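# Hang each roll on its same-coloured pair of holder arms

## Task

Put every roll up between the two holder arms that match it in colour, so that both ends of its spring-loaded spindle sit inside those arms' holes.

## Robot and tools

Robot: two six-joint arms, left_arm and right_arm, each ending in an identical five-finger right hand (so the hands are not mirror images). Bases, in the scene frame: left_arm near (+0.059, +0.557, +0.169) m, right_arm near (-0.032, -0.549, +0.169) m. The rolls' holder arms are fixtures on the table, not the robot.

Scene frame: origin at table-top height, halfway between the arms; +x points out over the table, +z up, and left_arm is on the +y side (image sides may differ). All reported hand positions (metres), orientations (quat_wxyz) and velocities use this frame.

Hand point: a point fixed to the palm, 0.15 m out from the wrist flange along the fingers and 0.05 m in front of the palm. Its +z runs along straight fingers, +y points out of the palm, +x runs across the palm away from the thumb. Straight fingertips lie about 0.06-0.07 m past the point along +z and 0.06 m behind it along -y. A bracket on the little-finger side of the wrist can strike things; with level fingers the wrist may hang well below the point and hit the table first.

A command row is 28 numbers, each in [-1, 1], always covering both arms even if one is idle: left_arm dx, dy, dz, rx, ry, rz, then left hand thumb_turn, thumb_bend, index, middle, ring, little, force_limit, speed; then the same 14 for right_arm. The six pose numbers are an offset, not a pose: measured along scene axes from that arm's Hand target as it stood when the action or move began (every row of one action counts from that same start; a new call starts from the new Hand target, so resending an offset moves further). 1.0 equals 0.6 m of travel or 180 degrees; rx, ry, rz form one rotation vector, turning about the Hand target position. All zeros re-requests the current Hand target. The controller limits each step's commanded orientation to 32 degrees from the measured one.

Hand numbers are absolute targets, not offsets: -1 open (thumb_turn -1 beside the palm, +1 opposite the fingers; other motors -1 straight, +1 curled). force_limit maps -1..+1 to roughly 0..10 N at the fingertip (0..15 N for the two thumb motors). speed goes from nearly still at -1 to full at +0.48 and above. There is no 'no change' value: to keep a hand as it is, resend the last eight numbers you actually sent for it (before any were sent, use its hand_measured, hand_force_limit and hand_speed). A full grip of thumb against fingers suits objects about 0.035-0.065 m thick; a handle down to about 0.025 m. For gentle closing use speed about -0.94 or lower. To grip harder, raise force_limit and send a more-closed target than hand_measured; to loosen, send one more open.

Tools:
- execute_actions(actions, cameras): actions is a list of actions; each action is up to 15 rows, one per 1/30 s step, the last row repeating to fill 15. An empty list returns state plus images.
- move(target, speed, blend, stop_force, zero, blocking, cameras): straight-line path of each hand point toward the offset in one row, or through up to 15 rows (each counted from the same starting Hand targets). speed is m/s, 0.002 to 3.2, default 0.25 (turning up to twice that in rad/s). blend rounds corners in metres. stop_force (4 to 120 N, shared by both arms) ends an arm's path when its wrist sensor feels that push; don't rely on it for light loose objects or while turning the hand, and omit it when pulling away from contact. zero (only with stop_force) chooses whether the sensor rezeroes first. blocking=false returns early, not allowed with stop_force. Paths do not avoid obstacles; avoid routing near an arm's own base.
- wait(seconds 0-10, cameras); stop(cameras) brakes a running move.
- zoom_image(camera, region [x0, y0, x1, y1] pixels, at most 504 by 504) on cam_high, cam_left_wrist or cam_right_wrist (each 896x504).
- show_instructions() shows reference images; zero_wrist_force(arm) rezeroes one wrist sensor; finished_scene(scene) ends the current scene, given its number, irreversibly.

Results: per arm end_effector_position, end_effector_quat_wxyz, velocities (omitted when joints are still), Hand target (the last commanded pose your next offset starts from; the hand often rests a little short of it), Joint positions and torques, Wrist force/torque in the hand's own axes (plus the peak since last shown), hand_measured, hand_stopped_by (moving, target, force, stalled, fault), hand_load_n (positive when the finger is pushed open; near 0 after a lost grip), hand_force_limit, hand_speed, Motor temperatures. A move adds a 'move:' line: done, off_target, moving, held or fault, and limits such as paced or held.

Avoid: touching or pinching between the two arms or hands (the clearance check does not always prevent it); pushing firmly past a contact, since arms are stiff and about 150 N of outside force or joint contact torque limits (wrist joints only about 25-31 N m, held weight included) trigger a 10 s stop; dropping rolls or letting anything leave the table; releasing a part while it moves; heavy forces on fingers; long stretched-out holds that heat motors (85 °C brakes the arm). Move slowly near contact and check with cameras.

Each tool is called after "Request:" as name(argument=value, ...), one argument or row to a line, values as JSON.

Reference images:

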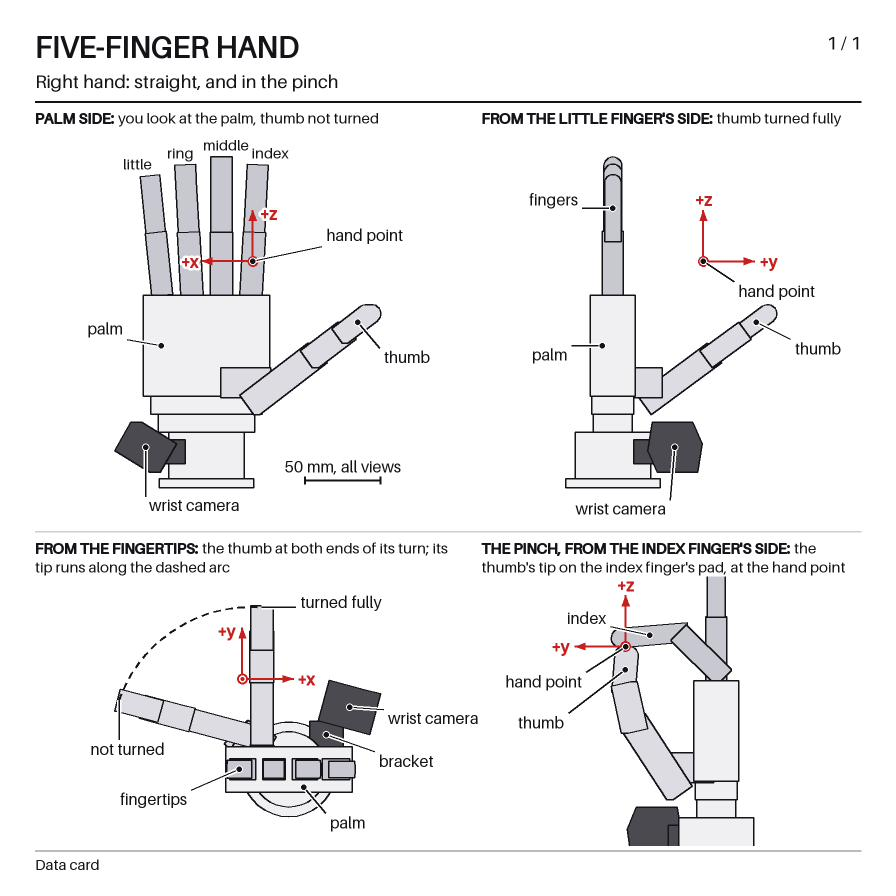

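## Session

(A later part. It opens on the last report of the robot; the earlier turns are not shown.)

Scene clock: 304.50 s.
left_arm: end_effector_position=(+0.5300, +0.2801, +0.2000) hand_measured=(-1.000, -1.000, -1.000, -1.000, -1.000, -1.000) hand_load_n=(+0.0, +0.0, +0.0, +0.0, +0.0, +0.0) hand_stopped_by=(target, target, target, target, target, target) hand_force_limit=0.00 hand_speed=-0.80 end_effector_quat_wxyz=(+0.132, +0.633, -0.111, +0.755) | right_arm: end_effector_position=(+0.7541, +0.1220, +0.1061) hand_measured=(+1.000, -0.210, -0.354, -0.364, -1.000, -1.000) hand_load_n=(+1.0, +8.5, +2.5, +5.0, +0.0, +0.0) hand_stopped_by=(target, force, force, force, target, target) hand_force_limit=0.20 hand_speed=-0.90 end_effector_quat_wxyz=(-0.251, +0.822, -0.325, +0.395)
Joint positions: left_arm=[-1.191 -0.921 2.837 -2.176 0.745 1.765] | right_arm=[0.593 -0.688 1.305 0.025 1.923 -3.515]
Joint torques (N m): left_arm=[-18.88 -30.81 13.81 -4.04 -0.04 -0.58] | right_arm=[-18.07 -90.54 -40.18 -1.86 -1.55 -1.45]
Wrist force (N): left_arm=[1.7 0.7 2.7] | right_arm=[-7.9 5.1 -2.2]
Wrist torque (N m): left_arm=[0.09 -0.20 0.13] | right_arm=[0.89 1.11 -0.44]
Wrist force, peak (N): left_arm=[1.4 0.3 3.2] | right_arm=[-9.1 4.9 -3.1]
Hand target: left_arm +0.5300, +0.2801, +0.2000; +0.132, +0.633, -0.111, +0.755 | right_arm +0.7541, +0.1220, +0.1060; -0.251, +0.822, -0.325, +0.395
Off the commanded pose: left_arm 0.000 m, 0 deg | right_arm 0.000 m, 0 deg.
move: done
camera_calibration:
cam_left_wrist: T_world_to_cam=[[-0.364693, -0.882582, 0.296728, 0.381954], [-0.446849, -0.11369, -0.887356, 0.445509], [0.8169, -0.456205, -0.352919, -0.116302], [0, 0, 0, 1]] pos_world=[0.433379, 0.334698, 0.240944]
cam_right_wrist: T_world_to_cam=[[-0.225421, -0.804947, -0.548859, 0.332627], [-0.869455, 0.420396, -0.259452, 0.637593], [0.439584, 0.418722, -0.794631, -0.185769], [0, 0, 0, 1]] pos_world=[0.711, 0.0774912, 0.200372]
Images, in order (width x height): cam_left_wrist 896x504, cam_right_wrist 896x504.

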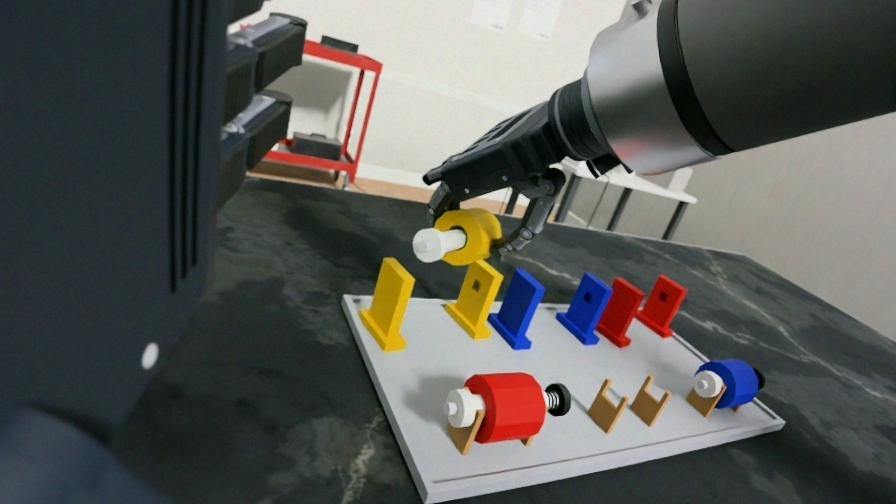

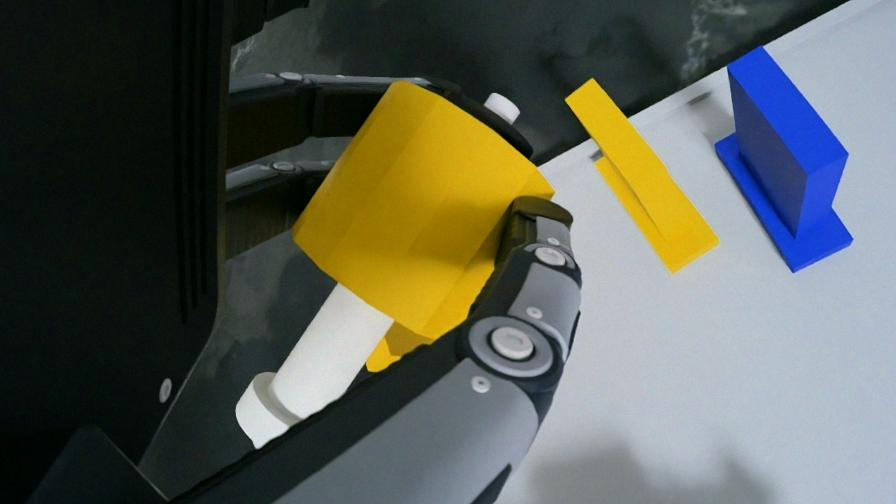

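Request:
move(
  target=[
    [0,0,0,0,0,0,-1,-1,-1,-1,-1,-1,0,-0.8,-0.008,-0.0016,-0.067,0,0,0,1,0.35,0.0,0.0,-1,-1,0.2,-0.9],
  ],
  speed=0.04,
  stop_force=5,
  cameras=["cam_left_wrist","cam_right_wrist"],
)

Request:
zoom_image(
  camera="cam_left_wrist",
  region=[340, 140, 560, 360],
)

Request:
zoom_image(
  camera="cam_right_wrist",
  region=[440, 0, 720, 200],
)

Scene clock: 308.63 s.
left_arm: end_effector_position=(+0.5300, +0.2801, +0.2000) hand_measured=(-1.000, -1.000, -1.000, -1.000, -1.000, -1.000) hand_load_n=(+0.0, +0.0, +0.0, +0.0, +0.0, +0.0) hand_stopped_by=(target, target, target, target, target, target) hand_force_limit=0.00 hand_speed=-0.80 end_effector_quat_wxyz=(+0.132, +0.633, -0.111, +0.755) | right_arm: end_effector_position=(+0.7493, +0.1210, +0.0658) hand_measured=(+1.000, -0.210, -0.354, -0.364, -1.000, -1.000) hand_load_n=(+1.5, +8.5, +2.5, +5.0, +0.0, +0.0) hand_stopped_by=(target, force, force, force, target, target) hand_force_limit=0.20 hand_speed=-0.90 end_effector_quat_wxyz=(-0.251, +0.822, -0.325, +0.395)
Joint positions: left_arm=[-1.191 -0.921 2.837 -2.176 0.745 1.765] | right_arm=[0.595 -0.652 1.321 -0.026 1.925 -3.514]
Joint torques (N m): left_arm=[-19.76 -32.54 14.21 -4.52 -0.27 -0.33] | right_arm=[20.48 -91.55 -23.64 -1.93 2.51 1.77]
Wrist force (N): left_arm=[1.1 0.2 2.7] | right_arm=[-7.5 5.3 -2.3]
Wrist torque (N m): left_arm=[0.02 -0.12 0.08] | right_arm=[0.92 1.05 -0.40]
Wrist force, peak (N): left_arm=[1.5 0.6 3.1] | right_arm=[-8.6 5.0 -2.1]
Hand target: left_arm +0.5300, +0.2801, +0.2000; +0.132, +0.633, -0.111, +0.755 | right_arm +0.7493, +0.1210, +0.0658; -0.251, +0.822, -0.325, +0.395
Off the commanded pose: left_arm 0.000 m, 0 deg | right_arm 0.000 m, 0 deg.
move: done
camera_calibration:
cam_left_wrist: T_world_to_cam=[[-0.364693, -0.882582, 0.296728, 0.381954], [-0.446849, -0.11369, -0.887356, 0.445509], [0.8169, -0.456205, -0.352919, -0.116302], [0, 0, 0, 1]] pos_world=[0.433379, 0.334698, 0.240944]
cam_right_wrist: T_world_to_cam=[[-0.225421, -0.804947, -0.548859, 0.308702], [-0.869455, 0.420396, -0.259452, 0.623342], [0.439584, 0.418722, -0.794631, -0.215306], [0, 0, 0, 1]] pos_world=[0.7062, 0.0765912, 0.160072]
Images, in order (width x height): cam_left_wrist 896x504, cam_right_wrist 896x504.

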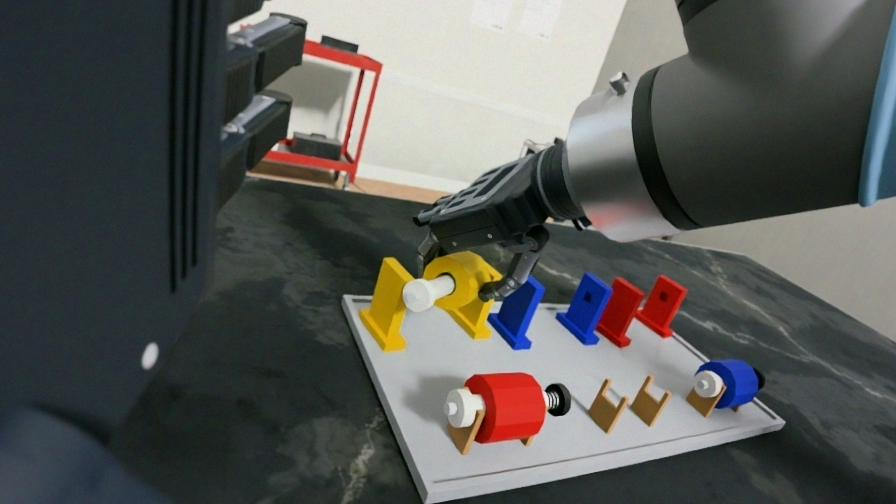

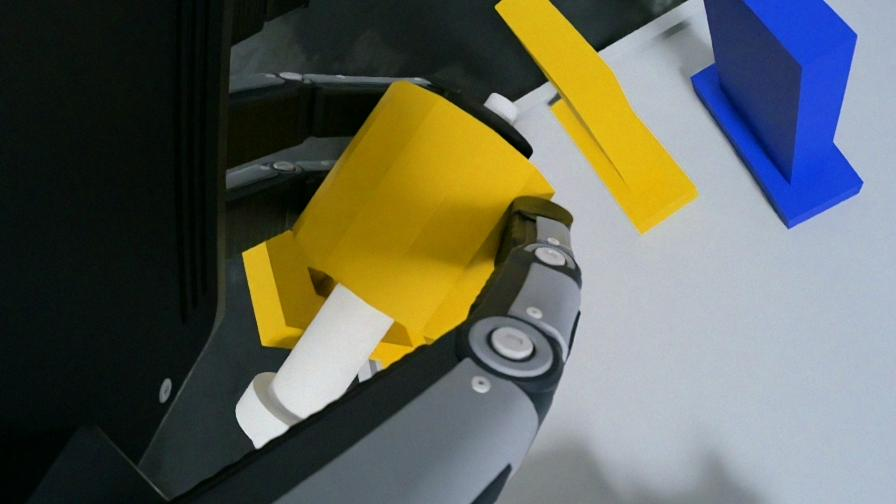

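Scaled by 2.291 from the camera's 896x504 image, which has a finer 1280x720 frame.

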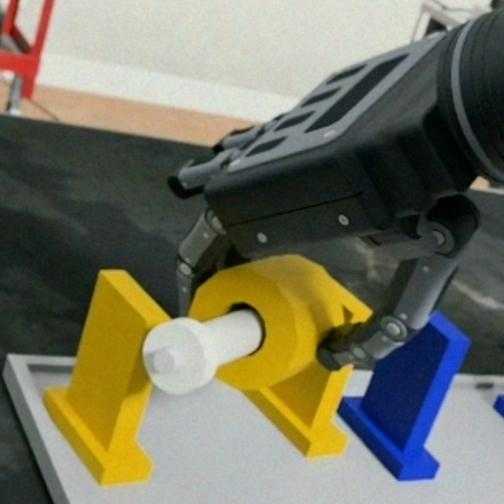

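Scaled by 1.800 from the camera's 896x504 image, which has a finer 1280x720 frame.

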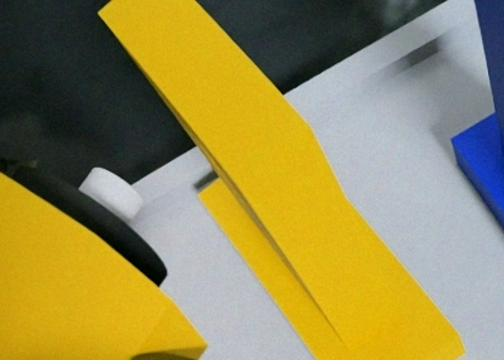

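Request:
move(
  target=[
    [0,0,0,0,0,0,-1,-1,-1,-1,-1,-1,0,-0.8,-0.0016,-0.0003,-0.0242,0,0,0,1,0.35,0.0,0.0,-1,-1,0.2,-0.9],
  ],
  speed=0.03,
  stop_force=5,
  cameras=["cam_left_wrist","cam_right_wrist"],
)

Request:
zoom_image(
  camera="cam_left_wrist",
  region=[340, 180, 540, 360],
)

Request:
zoom_image(
  camera="cam_right_wrist",
  region=[420, 0, 680, 200],
)

Scene clock: 315.03 s.
left_arm: end_effector_position=(+0.5300, +0.2801, +0.2000) hand_measured=(-1.000, -1.000, -1.000, -1.000, -1.000, -1.000) hand_load_n=(+0.0, +0.0, +0.0, +0.0, +0.0, +0.0) hand_stopped_by=(target, target, target, target, target, target) hand_force_limit=0.00 hand_speed=-0.80 end_effector_quat_wxyz=(+0.132, +0.633, -0.111, +0.755) | right_arm: end_effector_position=(+0.7484, +0.1208, +0.0513) hand_measured=(+1.000, -0.210, -0.354, -0.364, -1.000, -1.000) hand_load_n=(+1.5, +8.5, +3.0, +5.0, +0.0, +0.0) hand_stopped_by=(target, force, force, force, target, target) hand_force_limit=0.20 hand_speed=-0.90 end_effector_quat_wxyz=(-0.251, +0.822, -0.325, +0.395)
Joint positions: left_arm=[-1.191 -0.921 2.837 -2.176 0.745 1.765] | right_arm=[0.596 -0.638 1.323 -0.043 1.926 -3.513]
Joint torques (N m): left_arm=[-17.13 -30.77 14.91 -4.51 -0.12 -0.52] | right_arm=[19.81 -90.17 -23.24 -2.07 2.27 1.58]
Wrist force (N): left_arm=[1.4 0.6 2.2] | right_arm=[-8.1 5.1 -2.5]
Wrist torque (N m): left_arm=[0.10 -0.15 0.11] | right_arm=[0.90 1.14 -0.45]
Wrist force, peak (N): left_arm=[1.8 0.5 3.1] | right_arm=[-8.6 5.5 -2.0]
Hand target: left_arm +0.5300, +0.2801, +0.2000; +0.132, +0.633, -0.111, +0.755 | right_arm +0.7484, +0.1208, +0.0513; -0.251, +0.822, -0.325, +0.395
Off the commanded pose: left_arm 0.000 m, 0 deg | right_arm 0.000 m, 0 deg.
move: done
camera_calibration:
cam_left_wrist: T_world_to_cam=[[-0.364693, -0.882582, 0.296728, 0.381954], [-0.446849, -0.11369, -0.887356, 0.445509], [0.8169, -0.456205, -0.352919, -0.116302], [0, 0, 0, 1]] pos_world=[0.433379, 0.334698, 0.240944]
cam_right_wrist: T_world_to_cam=[[-0.225421, -0.804947, -0.548859, 0.300379], [-0.869455, 0.420396, -0.259452, 0.618881], [0.439584, 0.418722, -0.794631, -0.226349], [0, 0, 0, 1]] pos_world=[0.7053, 0.0763912, 0.145572]
Images, in order (width x height): cam_left_wrist 896x504, cam_right_wrist 896x504.

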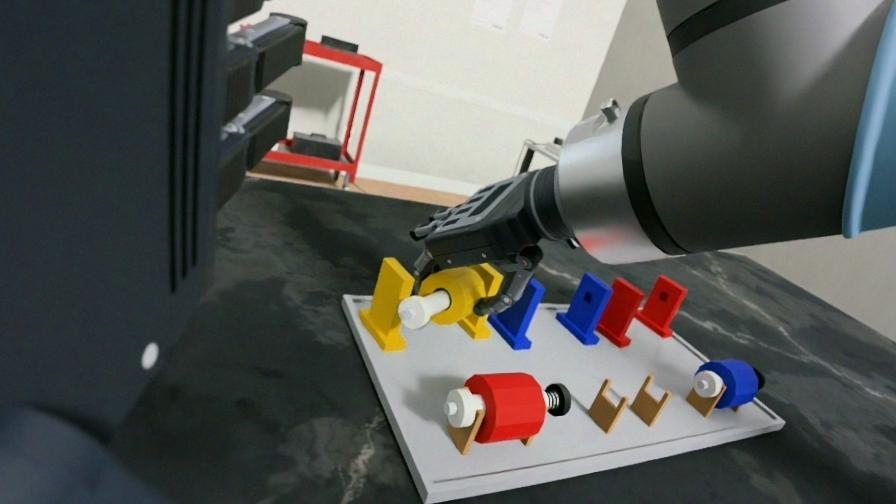

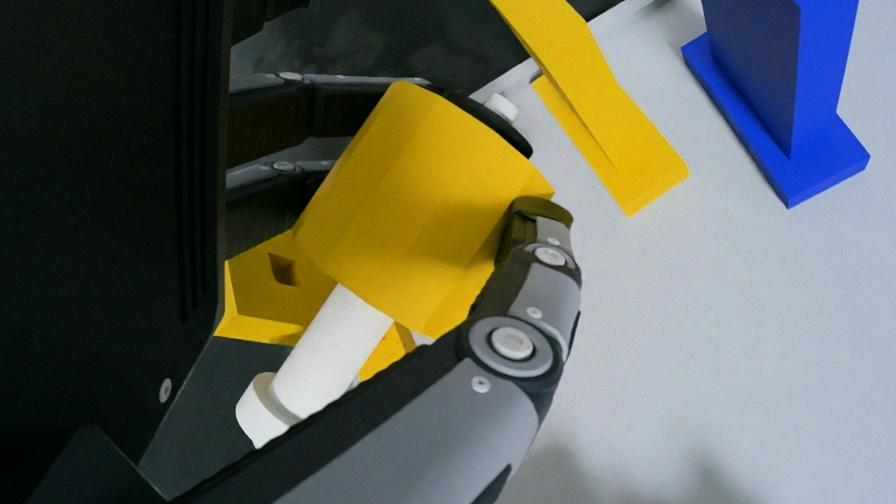

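Scaled by 2.520 from the camera's 896x504 image, which has a finer 1280x720 frame.

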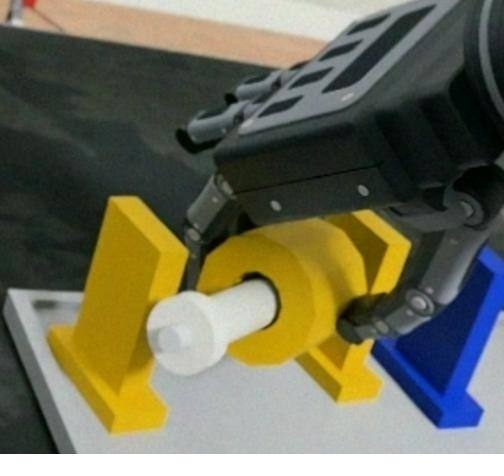

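Scaled by 1.938 from the camera's 896x504 image, which has a finer 1280x720 frame.

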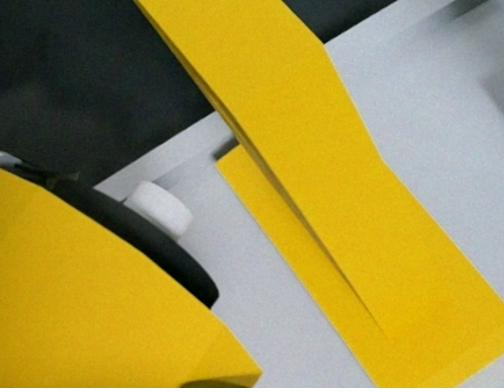

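Request:
move(
  target=[
    [0,0,0,0,0,0,-1,-1,-1,-1,-1,-1,0,-0.8,0.0163,-0.0252,0,0,0,0,1,0.35,0.0,0.0,-1,-1,0.2,-0.9],
  ],
  speed=0.02,
  stop_force=4,
  cameras=["cam_left_wrist","cam_right_wrist"],
)

Request:
zoom_image(
  camera="cam_left_wrist",
  region=[340, 180, 540, 360],
)

Request:
zoom_image(
  camera="cam_right_wrist",
  region=[420, 20, 620, 180],
)

Scene clock: 318.53 s.
left_arm: end_effector_position=(+0.5300, +0.2801, +0.2000) hand_measured=(-1.000, -1.000, -1.000, -1.000, -1.000, -1.000) hand_load_n=(+0.0, +0.0, +0.0, +0.0, +0.0, +0.0) hand_stopped_by=(target, target, target, target, target, target) hand_force_limit=0.00 hand_speed=-0.80 end_effector_quat_wxyz=(+0.132, +0.633, -0.111, +0.755) | right_arm: end_effector_position=(+0.7554, +0.1099, +0.0513) hand_measured=(+1.000, -0.210, -0.354, -0.364, -1.000, -1.000) hand_load_n=(+1.0, +8.5, +2.5, +5.0, -0.5, +0.0) hand_stopped_by=(target, force, force, force, target, target) hand_force_limit=0.20 hand_speed=-0.90 end_effector_quat_wxyz=(-0.251, +0.822, -0.325, +0.395)
Joint positions: left_arm=[-1.191 -0.921 2.837 -2.176 0.745 1.765] | right_arm=[0.581 -0.643 1.333 -0.051 1.914 -3.523]
Joint torques (N m): left_arm=[-17.37 -30.56 14.83 -3.82 -0.1 -1] | right_arm=[18.9 -91.8 -39.24 1.17 2.3 1.67]
Wrist force (N): left_arm=[1.6 0.4 2.4] | right_arm=[-8.1 4.7 -2.5]
Wrist torque (N m): left_arm=[0.07 -0.18 0.12] | right_arm=[0.85 1.13 -0.46]
Wrist force, peak (N): left_arm=[1.8 0.5 2.9] | right_arm=[-12.0 2.2 -4.6]
Hand target: left_arm +0.5300, +0.2801, +0.2000; +0.132, +0.633, -0.111, +0.755 | right_arm +0.7554, +0.1099, +0.0513; -0.251, +0.822, -0.325, +0.395 (not the last commanded pose)
Off the commanded pose: left_arm 0.000 m, 0 deg | right_arm 0.005 m, 0 deg.
move: contact (right_arm)
camera_calibration:
cam_left_wrist: T_world_to_cam=[[-0.364693, -0.882582, 0.296728, 0.381954], [-0.446849, -0.11369, -0.887356, 0.445509], [0.8169, -0.456205, -0.352919, -0.116302], [0, 0, 0, 1]] pos_world=[0.433379, 0.334698, 0.240944]
cam_right_wrist: T_world_to_cam=[[-0.225421, -0.804947, -0.548859, 0.293183], [-0.869455, 0.420396, -0.259452, 0.62955], [0.439584, 0.418722, -0.794631, -0.224862], [0, 0, 0, 1]] pos_world=[0.7123, 0.0654912, 0.145572]
Images, in order (width x height): cam_left_wrist 896x504, cam_right_wrist 896x504.

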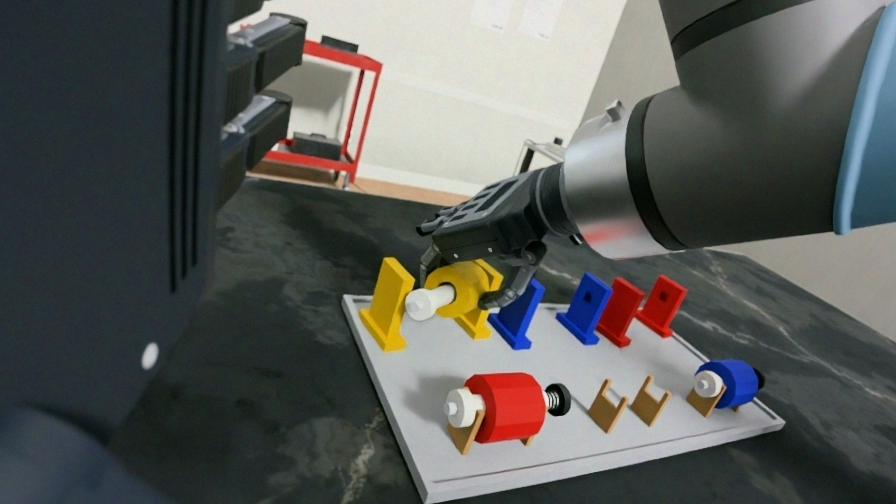

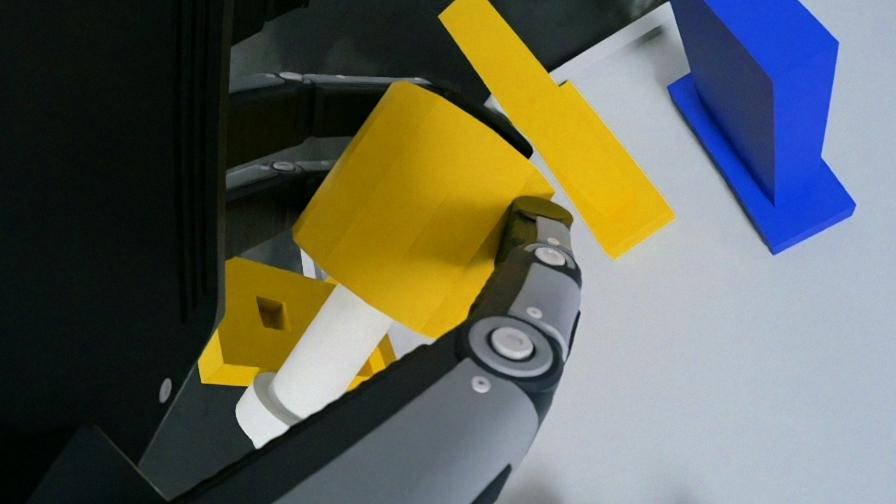

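Scaled by 2.520 from the camera's 896x504 image, which has a finer 1280x720 frame.

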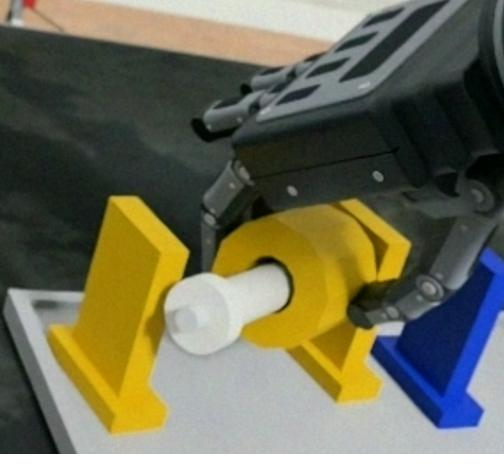

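Scaled by 2.520 from the camera's 896x504 image, which has a finer 1280x720 frame.

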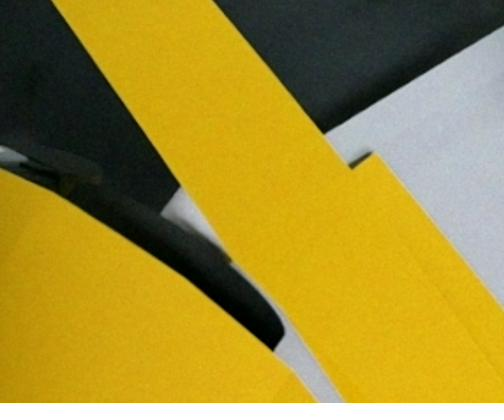

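Request:
move(
  target=[
    [0,0,0,0,0,0,-1,-1,-1,-1,-1,-1,0,-0.8,-0.0064,0.0035,0.0013,0,0,0,1,0.35,0.0,0.0,-1,-1,0.2,-0.9],
    [0,0,0,0,0,0,-1,-1,-1,-1,-1,-1,0,-0.8,0.0045,-0.0133,0.0013,0,0,0,1,0.35,0.0,0.0,-1,-1,0.2,-0.9],
  ],
  speed=0.015,
  stop_force=4,
  cameras=["cam_right_wrist"],
)

Request:
zoom_image(
  camera="cam_right_wrist",
  region=[420, 20, 620, 180],
)

Scene clock: 324.10 s.
left_arm: end_effector_position=(+0.5300, +0.2801, +0.2000) hand_measured=(-1.000, -1.000, -1.000, -1.000, -1.000, -1.000) hand_load_n=(+0.0, +0.0, +0.0, +0.0, +0.0, +0.0) hand_stopped_by=(target, target, target, target, target, target) hand_force_limit=0.00 hand_speed=-0.80 end_effector_quat_wxyz=(+0.132, +0.633, -0.111, +0.755) | right_arm: end_effector_position=(+0.7545, +0.1075, +0.0520) hand_measured=(+1.000, -0.210, -0.354, -0.364, -1.000, -1.000) hand_load_n=(+1.5, +8.5, +3.0, +5.0, +0.0, +0.0) hand_stopped_by=(target, force, force, force, target, target) hand_force_limit=0.20 hand_speed=-0.90 end_effector_quat_wxyz=(-0.251, +0.822, -0.325, +0.395)
Joint positions: left_arm=[-1.191 -0.921 2.837 -2.176 0.745 1.765] | right_arm=[0.579 -0.647 1.34 -0.054 1.912 -3.524]
Joint torques (N m): left_arm=[-17.11 -30.57 13.55 -4.03 0.19 -1.23] | right_arm=[19.51 -90.98 -38.96 1.08 1.99 1.54]
Wrist force (N): left_arm=[1.2 0.7 2.5] | right_arm=[-8.9 4.7 -2.4]
Wrist torque (N m): left_arm=[0.10 -0.12 0.10] | right_arm=[0.88 1.14 -0.46]
Wrist force, peak (N): left_arm=[1.5 0.4 3.2] | right_arm=[-12.6 2.2 -3.7]
Hand target: left_arm +0.5300, +0.2801, +0.2000; +0.132, +0.633, -0.111, +0.755 | right_arm +0.7545, +0.1075, +0.0520; -0.251, +0.822, -0.325, +0.395 (not the last commanded pose)
Off the commanded pose: left_arm 0.000 m, 0 deg | right_arm 0.007 m, 0 deg.
move: contact (right_arm); path passed 1 of 2 targets
camera_calibration:
cam_right_wrist: T_world_to_cam=[[-0.225374, -0.805003, -0.548796, 0.291393], [-0.869484, 0.42032, -0.259477, 0.629987], [0.439549, 0.41869, -0.794667, -0.222874], [0, 0, 0, 1]] pos_world=[0.7114, 0.0630914, 0.146272]
Images, in order (width x height): cam_right_wrist 896x504.

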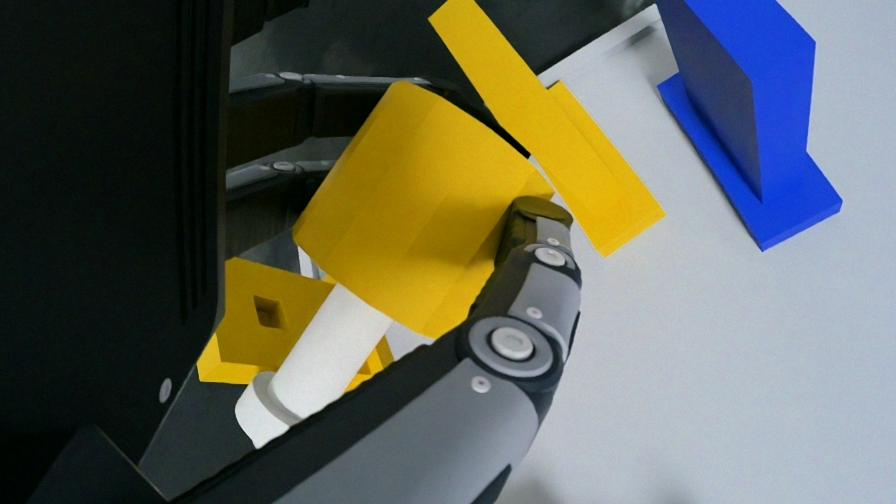

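Scaled by 2.520 from the camera's 896x504 image, which has a finer 1280x720 frame.

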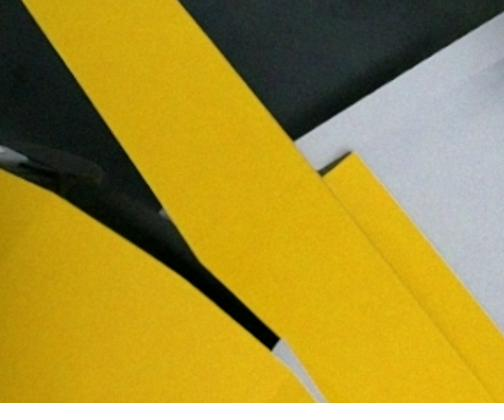

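Request:
move(
  target=[
    [0.0333,0.1332,0.1332,0.5567,-0.1184,-0.3004,-1,-1,-1,-1,-1,-1,0,-0.8,0,0,0,0,0,0,1,0.35,0.0,0.0,-1,-1,0.2,-0.9],
  ],
  speed=0.35,
  cameras=["cam_left_wrist","cam_right_wrist"],
)

Scene clock: 331.20 s.
left_arm: end_effector_position=(+0.5500, +0.3601, +0.2799) hand_measured=(-1.000, -1.000, -1.000, -1.000, -1.000, -1.000) hand_load_n=(-0.5, +0.0, +0.0, +0.0, +0.0, +0.0) hand_stopped_by=(target, target, target, target, target, target) hand_force_limit=0.00 hand_speed=-0.80 end_effector_quat_wxyz=(+0.112, -0.271, +0.883, -0.366) | right_arm: end_effector_position=(+0.7545, +0.1075, +0.0520) hand_measured=(+1.000, -0.210, -0.354, -0.364, -1.000, -1.000) hand_load_n=(+1.5, +8.5, +2.5, +5.0, +0.0, +0.0) hand_stopped_by=(target, force, force, force, target, target) hand_force_limit=0.20 hand_speed=-0.90 end_effector_quat_wxyz=(-0.251, +0.822, -0.325, +0.395)
Joint positions: left_arm=[-0.696 -1.566 2.265 0.106 1.767 3.342] | right_arm=[0.579 -0.647 1.34 -0.054 1.912 -3.524]
Joint torques (N m): left_arm=[-23.48 -21.81 -36.45 3.4 -1.29 1.32] | right_arm=[18.39 -90.38 -39.56 0.95 -0.87 1.65]
Wrist force (N): left_arm=[0.4 -1.6 1.1] | right_arm=[-8.5 4.5 -2.7]
Wrist torque (N m): left_arm=[-0.03 -0.13 -0.16] | right_arm=[0.87 1.08 -0.45]
Wrist force, peak (N): left_arm=[1.6 -3.4 2.9] | right_arm=[-9.0 4.6 -3.2]
Hand target: left_arm +0.5500, +0.3601, +0.2799; +0.112, -0.271, +0.883, -0.366 | right_arm +0.7545, +0.1075, +0.0520; -0.251, +0.822, -0.325, +0.395
Off the commanded pose: left_arm 0.000 m, 0 deg | right_arm 0.000 m, 0 deg.
move: done
camera_calibration:
cam_left_wrist: T_world_to_cam=[[-0.623207, 0.383735, -0.68144, 0.396162], [0.354197, 0.915348, 0.191526, -0.57865], [0.69725, -0.122003, -0.706369, -0.023542], [0, 0, 0, 1]] pos_world=[0.468262, 0.374772, 0.364158]
cam_right_wrist: T_world_to_cam=[[-0.225402, -0.80499, -0.548804, 0.291413], [-0.869477, 0.420346, -0.25946, 0.629978], [0.43955, 0.418689, -0.794667, -0.222874], [0, 0, 0, 1]] pos_world=[0.7114, 0.0630913, 0.146272]
Images, in order (width x height): cam_left_wrist 896x504, cam_right_wrist 896x504.

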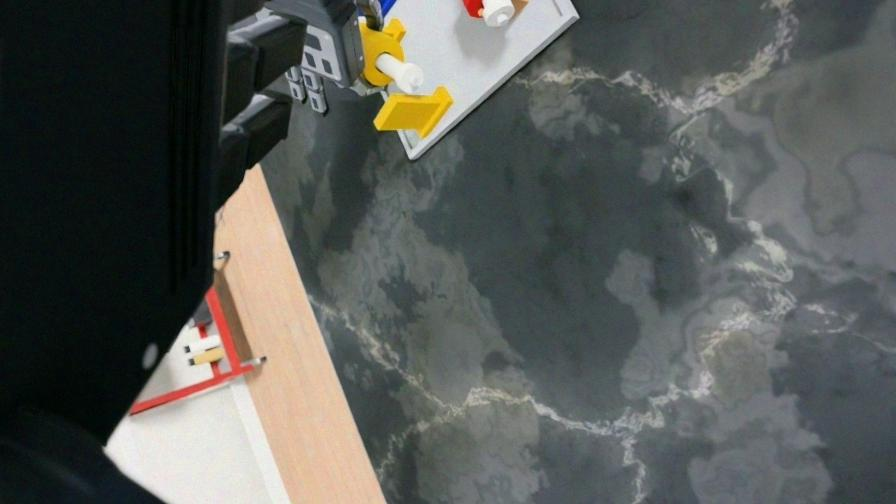

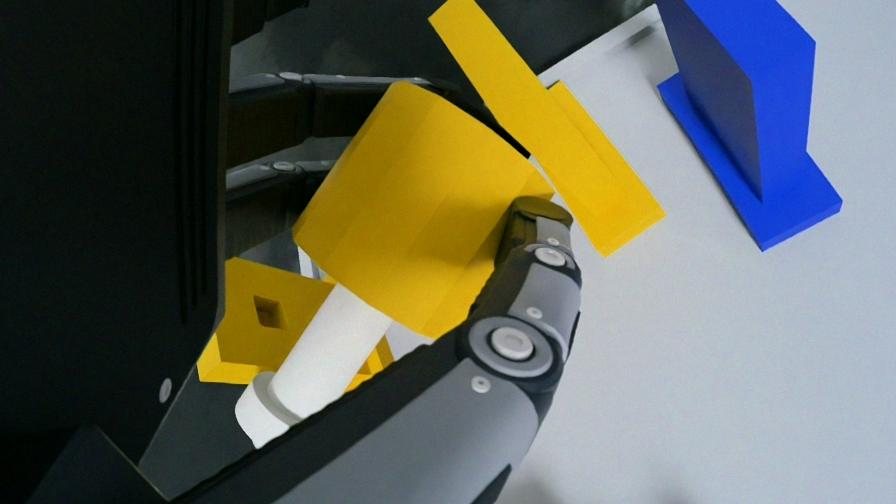

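Request:
zoom_image(
  camera="cam_left_wrist",
  region=[220, 0, 480, 180],
)

Scaled by 1.938 from the camera's 896x504 image, which has a finer 1280x720 frame.

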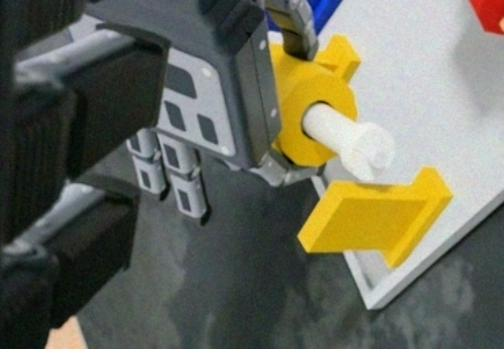

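Request:
move(
  target=[
    [0.1785,-0.1393,-0.252,0,0,0,-1,-1,-1,-1,-1,-1,0,-0.8,0,0,0,0,0,0,1,0.35,0.0,0.0,-1,-1,0.2,-0.9],
  ],
  speed=0.15,
  cameras=["cam_left_wrist"],
)

Request:
zoom_image(
  camera="cam_left_wrist",
  region=[220, 20, 560, 260],
)

Scene clock: 350.27 s.
left_arm: end_effector_position=(+0.6570, +0.2765, +0.1288) hand_measured=(-1.000, -1.000, -1.000, -1.000, -1.000, -1.000) hand_load_n=(-0.5, +0.0, +0.0, +0.0, +0.0, +0.0) hand_stopped_by=(target, target, target, target, target, target) hand_force_limit=0.00 hand_speed=-0.80 end_effector_quat_wxyz=(+0.112, -0.271, +0.883, -0.366) | right_arm: end_effector_position=(+0.7545, +0.1075, +0.0520) hand_measured=(+1.000, -0.210, -0.354, -0.364, -1.000, -1.000) hand_load_n=(+1.5, +8.0, +3.0, +5.0, +0.0, +0.0) hand_stopped_by=(target, force, force, force, target, target) hand_force_limit=0.20 hand_speed=-0.90 end_effector_quat_wxyz=(-0.251, +0.822, -0.325, +0.395)
Joint positions: left_arm=[-0.687 -1.154 2.11 -0.149 1.773 3.349] | right_arm=[0.579 -0.647 1.34 -0.054 1.912 -3.524]
Joint torques (N m): left_arm=[10.59 -43.79 -27.28 -0.31 1.05 2.54] | right_arm=[18.42 -91.39 -38.5 1.1 -0.94 1.44]
Wrist force (N): left_arm=[0.4 -1.1 0.8] | right_arm=[-8.9 4.7 -2.8]
Wrist torque (N m): left_arm=[0.07 -0.12 -0.16] | right_arm=[0.89 1.15 -0.47]
Wrist force, peak (N): left_arm=[0.0 -1.4 1.9] | right_arm=[-9.0 4.9 -2.9]
Hand target: left_arm +0.6571, +0.2765, +0.1287; +0.112, -0.271, +0.883, -0.366 | right_arm +0.7545, +0.1075, +0.0520; -0.251, +0.822, -0.325, +0.395
Off the commanded pose: left_arm 0.000 m, 0 deg | right_arm 0.000 m, 0 deg.
move: done
camera_calibration:
cam_left_wrist: T_world_to_cam=[[-0.623082, 0.383946, -0.681436, 0.39182], [0.35432, 0.915261, 0.191714, -0.511187], [0.6973, -0.121993, -0.706322, -0.215261], [0, 0, 0, 1]] pos_world=[0.575362, 0.291172, 0.212958]
Images, in order (width x height): cam_left_wrist 896x504.

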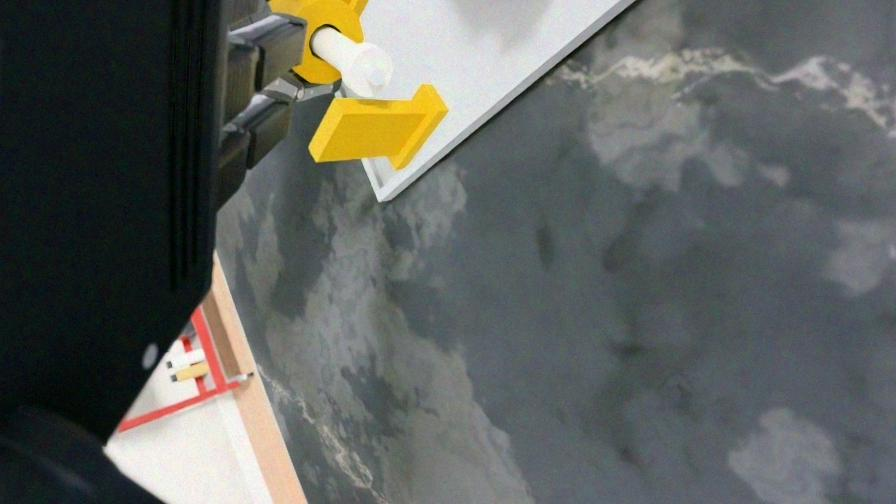

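Scaled by 1.482 from the camera's 896x504 image, which has a finer 1280x720 frame.

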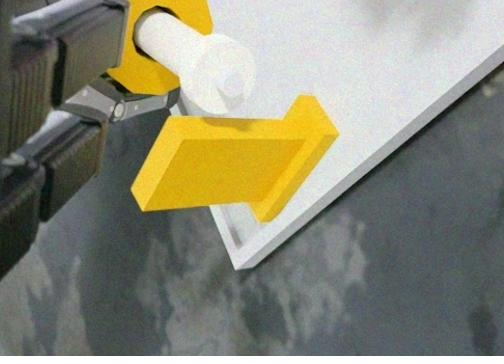

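Request:
move(
  target=[
    [0.0312,-0.031,-0.1,0,0,0,-1,-1,-1,-1,-1,-1,0,-0.8,0,0,0,0,0,0,1,0.35,0.0,0.0,-1,-1,0.2,-0.9],
  ],
  speed=0.06,
  stop_force=6,
  cameras=["cam_left_wrist"],
)

Request:
zoom_image(
  camera="cam_left_wrist",
  region=[220, 0, 500, 200],
)

Scene clock: 355.73 s.
left_arm: end_effector_position=(+0.6758, +0.2579, +0.0687) hand_measured=(-1.000, -1.000, -1.000, -1.000, -1.000, -1.000) hand_load_n=(+0.0, +0.0, +0.0, +0.0, +0.0, +0.0) hand_stopped_by=(target, target, target, target, target, target) hand_force_limit=0.00 hand_speed=-0.80 end_effector_quat_wxyz=(+0.112, -0.271, +0.883, -0.366) | right_arm: end_effector_position=(+0.7545, +0.1075, +0.0520) hand_measured=(+1.000, -0.210, -0.354, -0.364, -1.000, -1.000) hand_load_n=(+1.5, +8.5, +3.0, +5.0, +0.0, +0.0) hand_stopped_by=(target, force, force, force, target, target) hand_force_limit=0.20 hand_speed=-0.90 end_effector_quat_wxyz=(-0.251, +0.822, -0.325, +0.395)
Joint positions: left_arm=[-0.692 -1.034 2.073 -0.233 1.77 3.345] | right_arm=[0.579 -0.647 1.34 -0.054 1.912 -3.524]
Joint torques (N m): left_arm=[-21.2 -53.37 -25.3 -0.56 -0.84 -1.84] | right_arm=[17.26 -90.47 -38.36 0.99 -0.97 1.51]
Wrist force (N): left_arm=[0.3 -1.2 0.4] | right_arm=[-8.6 5.0 -2.6]
Wrist torque (N m): left_arm=[0.07 -0.09 -0.15] | right_arm=[0.94 1.10 -0.44]
Wrist force, peak (N): left_arm=[0.5 -1.8 0.8] | right_arm=[-9.1 4.8 -2.9]
Hand target: left_arm +0.6758, +0.2579, +0.0687; +0.112, -0.271, +0.883, -0.366 | right_arm +0.7545, +0.1075, +0.0520; -0.251, +0.822, -0.325, +0.395
Off the commanded pose: left_arm 0.000 m, 0 deg | right_arm 0.000 m, 0 deg.
move: done
camera_calibration:
cam_left_wrist: T_world_to_cam=[[-0.623109, 0.38395, -0.681409, 0.369738], [0.354255, 0.915273, 0.191778, -0.489261], [0.697308, -0.121894, -0.706331, -0.27298], [0, 0, 0, 1]] pos_world=[0.594061, 0.272571, 0.152958]
Images, in order (width x height): cam_left_wrist 896x504.

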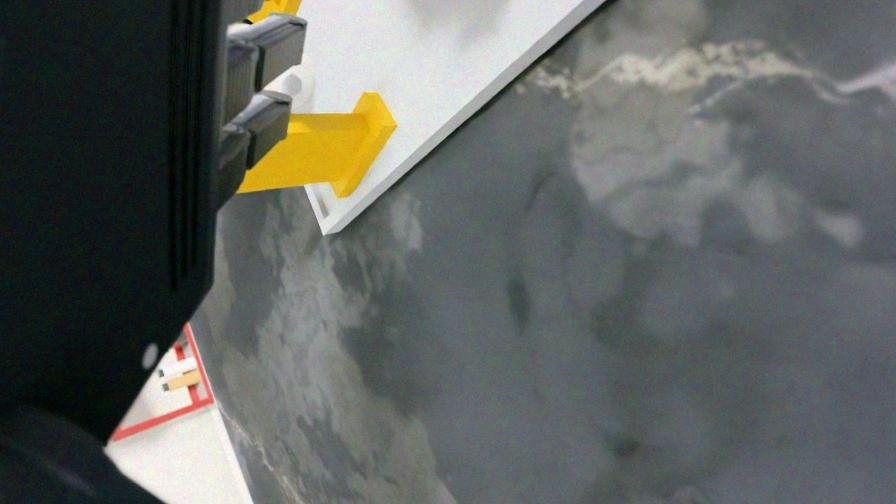

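Scaled by 1.800 from the camera's 896x504 image, which has a finer 1280x720 frame.

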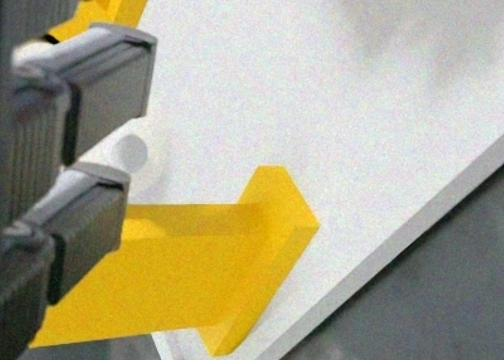

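Request:
move(
  target=[
    [-0.0287,0.041,0,0,0,0,-1,-1,-1,-1,-1,-1,0,-0.8,0,0,0,0,0,0,1,0.35,0.0,0.0,-1,-1,0.2,-0.9],
    [0.0633,0.06,0.01,0,0,-0.2167,-1,-1,-1,-1,-1,-1,0,-0.8,0,0,0,0,0,0,1,0.35,0.0,0.0,-1,-1,0.2,-0.9],
  ],
  speed=0.1,
  cameras=["cam_left_wrist","cam_right_wrist"],
)

Request:
zoom_image(
  camera="cam_left_wrist",
  region=[220, 0, 500, 200],
)

Scene clock: 367.77 s.
left_arm: end_effector_position=(+0.7137, +0.2939, +0.0747) hand_measured=(-1.000, -1.000, -1.000, -1.000, -1.000, -1.000) hand_load_n=(+0.0, +0.0, +0.0, +0.0, +0.0, +0.0) hand_stopped_by=(target, target, target, target, target, target) hand_force_limit=0.00 hand_speed=-0.80 end_effector_quat_wxyz=(-0.016, +0.039, +0.923, -0.382) | right_arm: end_effector_position=(+0.7545, +0.1075, +0.0520) hand_measured=(+1.000, -0.210, -0.354, -0.364, -1.000, -1.000) hand_load_n=(+1.5, +8.5, +3.0, +5.0, +0.0, +0.0) hand_stopped_by=(target, force, force, force, target, target) hand_force_limit=0.20 hand_speed=-0.90 end_effector_quat_wxyz=(-0.251, +0.822, -0.325, +0.395)
Joint positions: left_arm=[-0.452 -0.854 1.803 0.278 2.292 4.216] | right_arm=[0.579 -0.647 1.34 -0.054 1.912 -3.524]
Joint torques (N m): left_arm=[11.46 -66.87 -27.18 6.36 3.3 1.93] | right_arm=[17.94 -92.62 -37.89 1.1 -0.83 1.55]
Wrist force (N): left_arm=[0.3 -1.5 0.8] | right_arm=[-8.7 4.4 -2.5]
Wrist torque (N m): left_arm=[0.00 -0.09 -0.13] | right_arm=[0.84 1.12 -0.46]
Wrist force, peak (N): left_arm=[0.3 -1.9 1.2] | right_arm=[-9.0 5.1 -2.4]
Hand target: left_arm +0.7138, +0.2939, +0.0747; -0.016, +0.039, +0.923, -0.382 | right_arm +0.7545, +0.1075, +0.0520; -0.251, +0.822, -0.325, +0.395
Off the commanded pose: left_arm 0.000 m, 0 deg | right_arm 0.000 m, 0 deg.
move: done
camera_calibration:
cam_left_wrist: T_world_to_cam=[[-0.242649, 0.690512, -0.681407, 0.0220639], [0.851306, 0.488374, 0.19175, -0.766112], [0.465187, -0.533558, -0.706341, -0.00421688], [0, 0, 0, 1]] pos_world=[0.659512, 0.356664, 0.158958]
cam_right_wrist: T_world_to_cam=[[-0.225402, -0.80499, -0.548804, 0.291413], [-0.869477, 0.420346, -0.25946, 0.629978], [0.43955, 0.418689, -0.794667, -0.222874], [0, 0, 0, 1]] pos_world=[0.7114, 0.0630913, 0.146272]
Images, in order (width x height): cam_left_wrist 896x504, cam_right_wrist 896x504.

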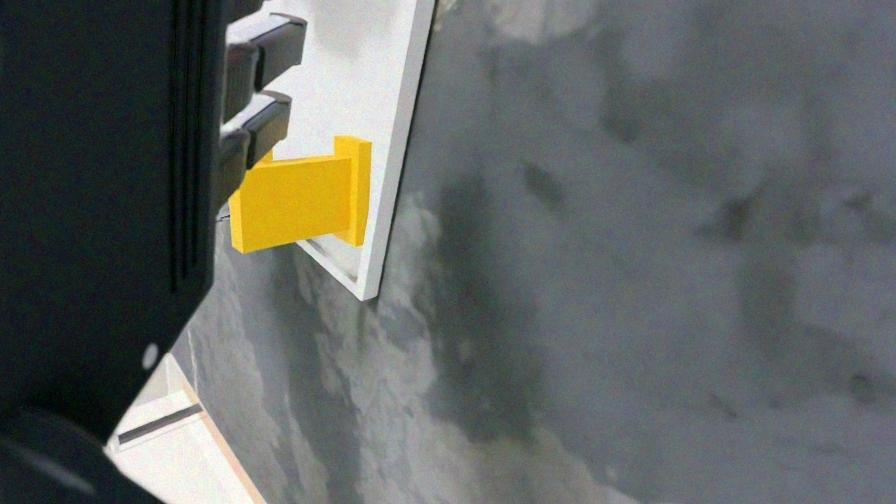

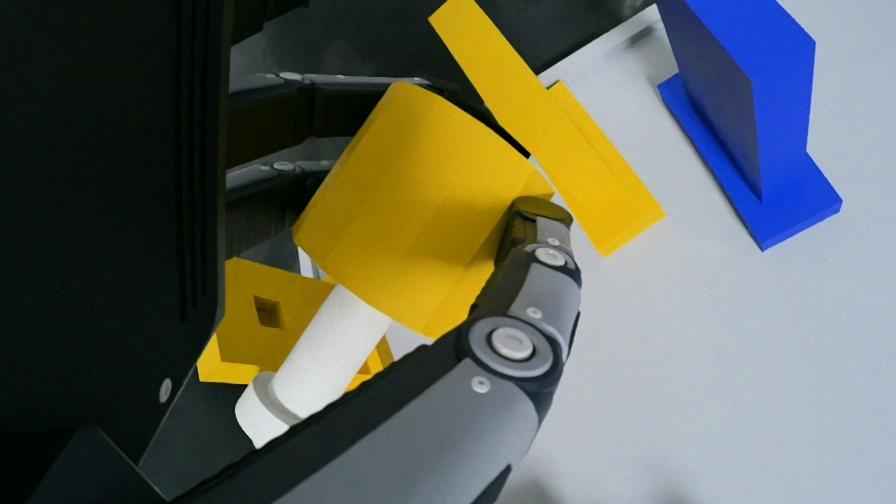

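Scaled by 1.800 from the camera's 896x504 image, which has a finer 1280x720 frame.

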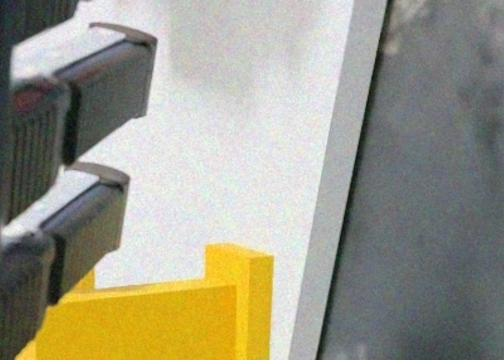

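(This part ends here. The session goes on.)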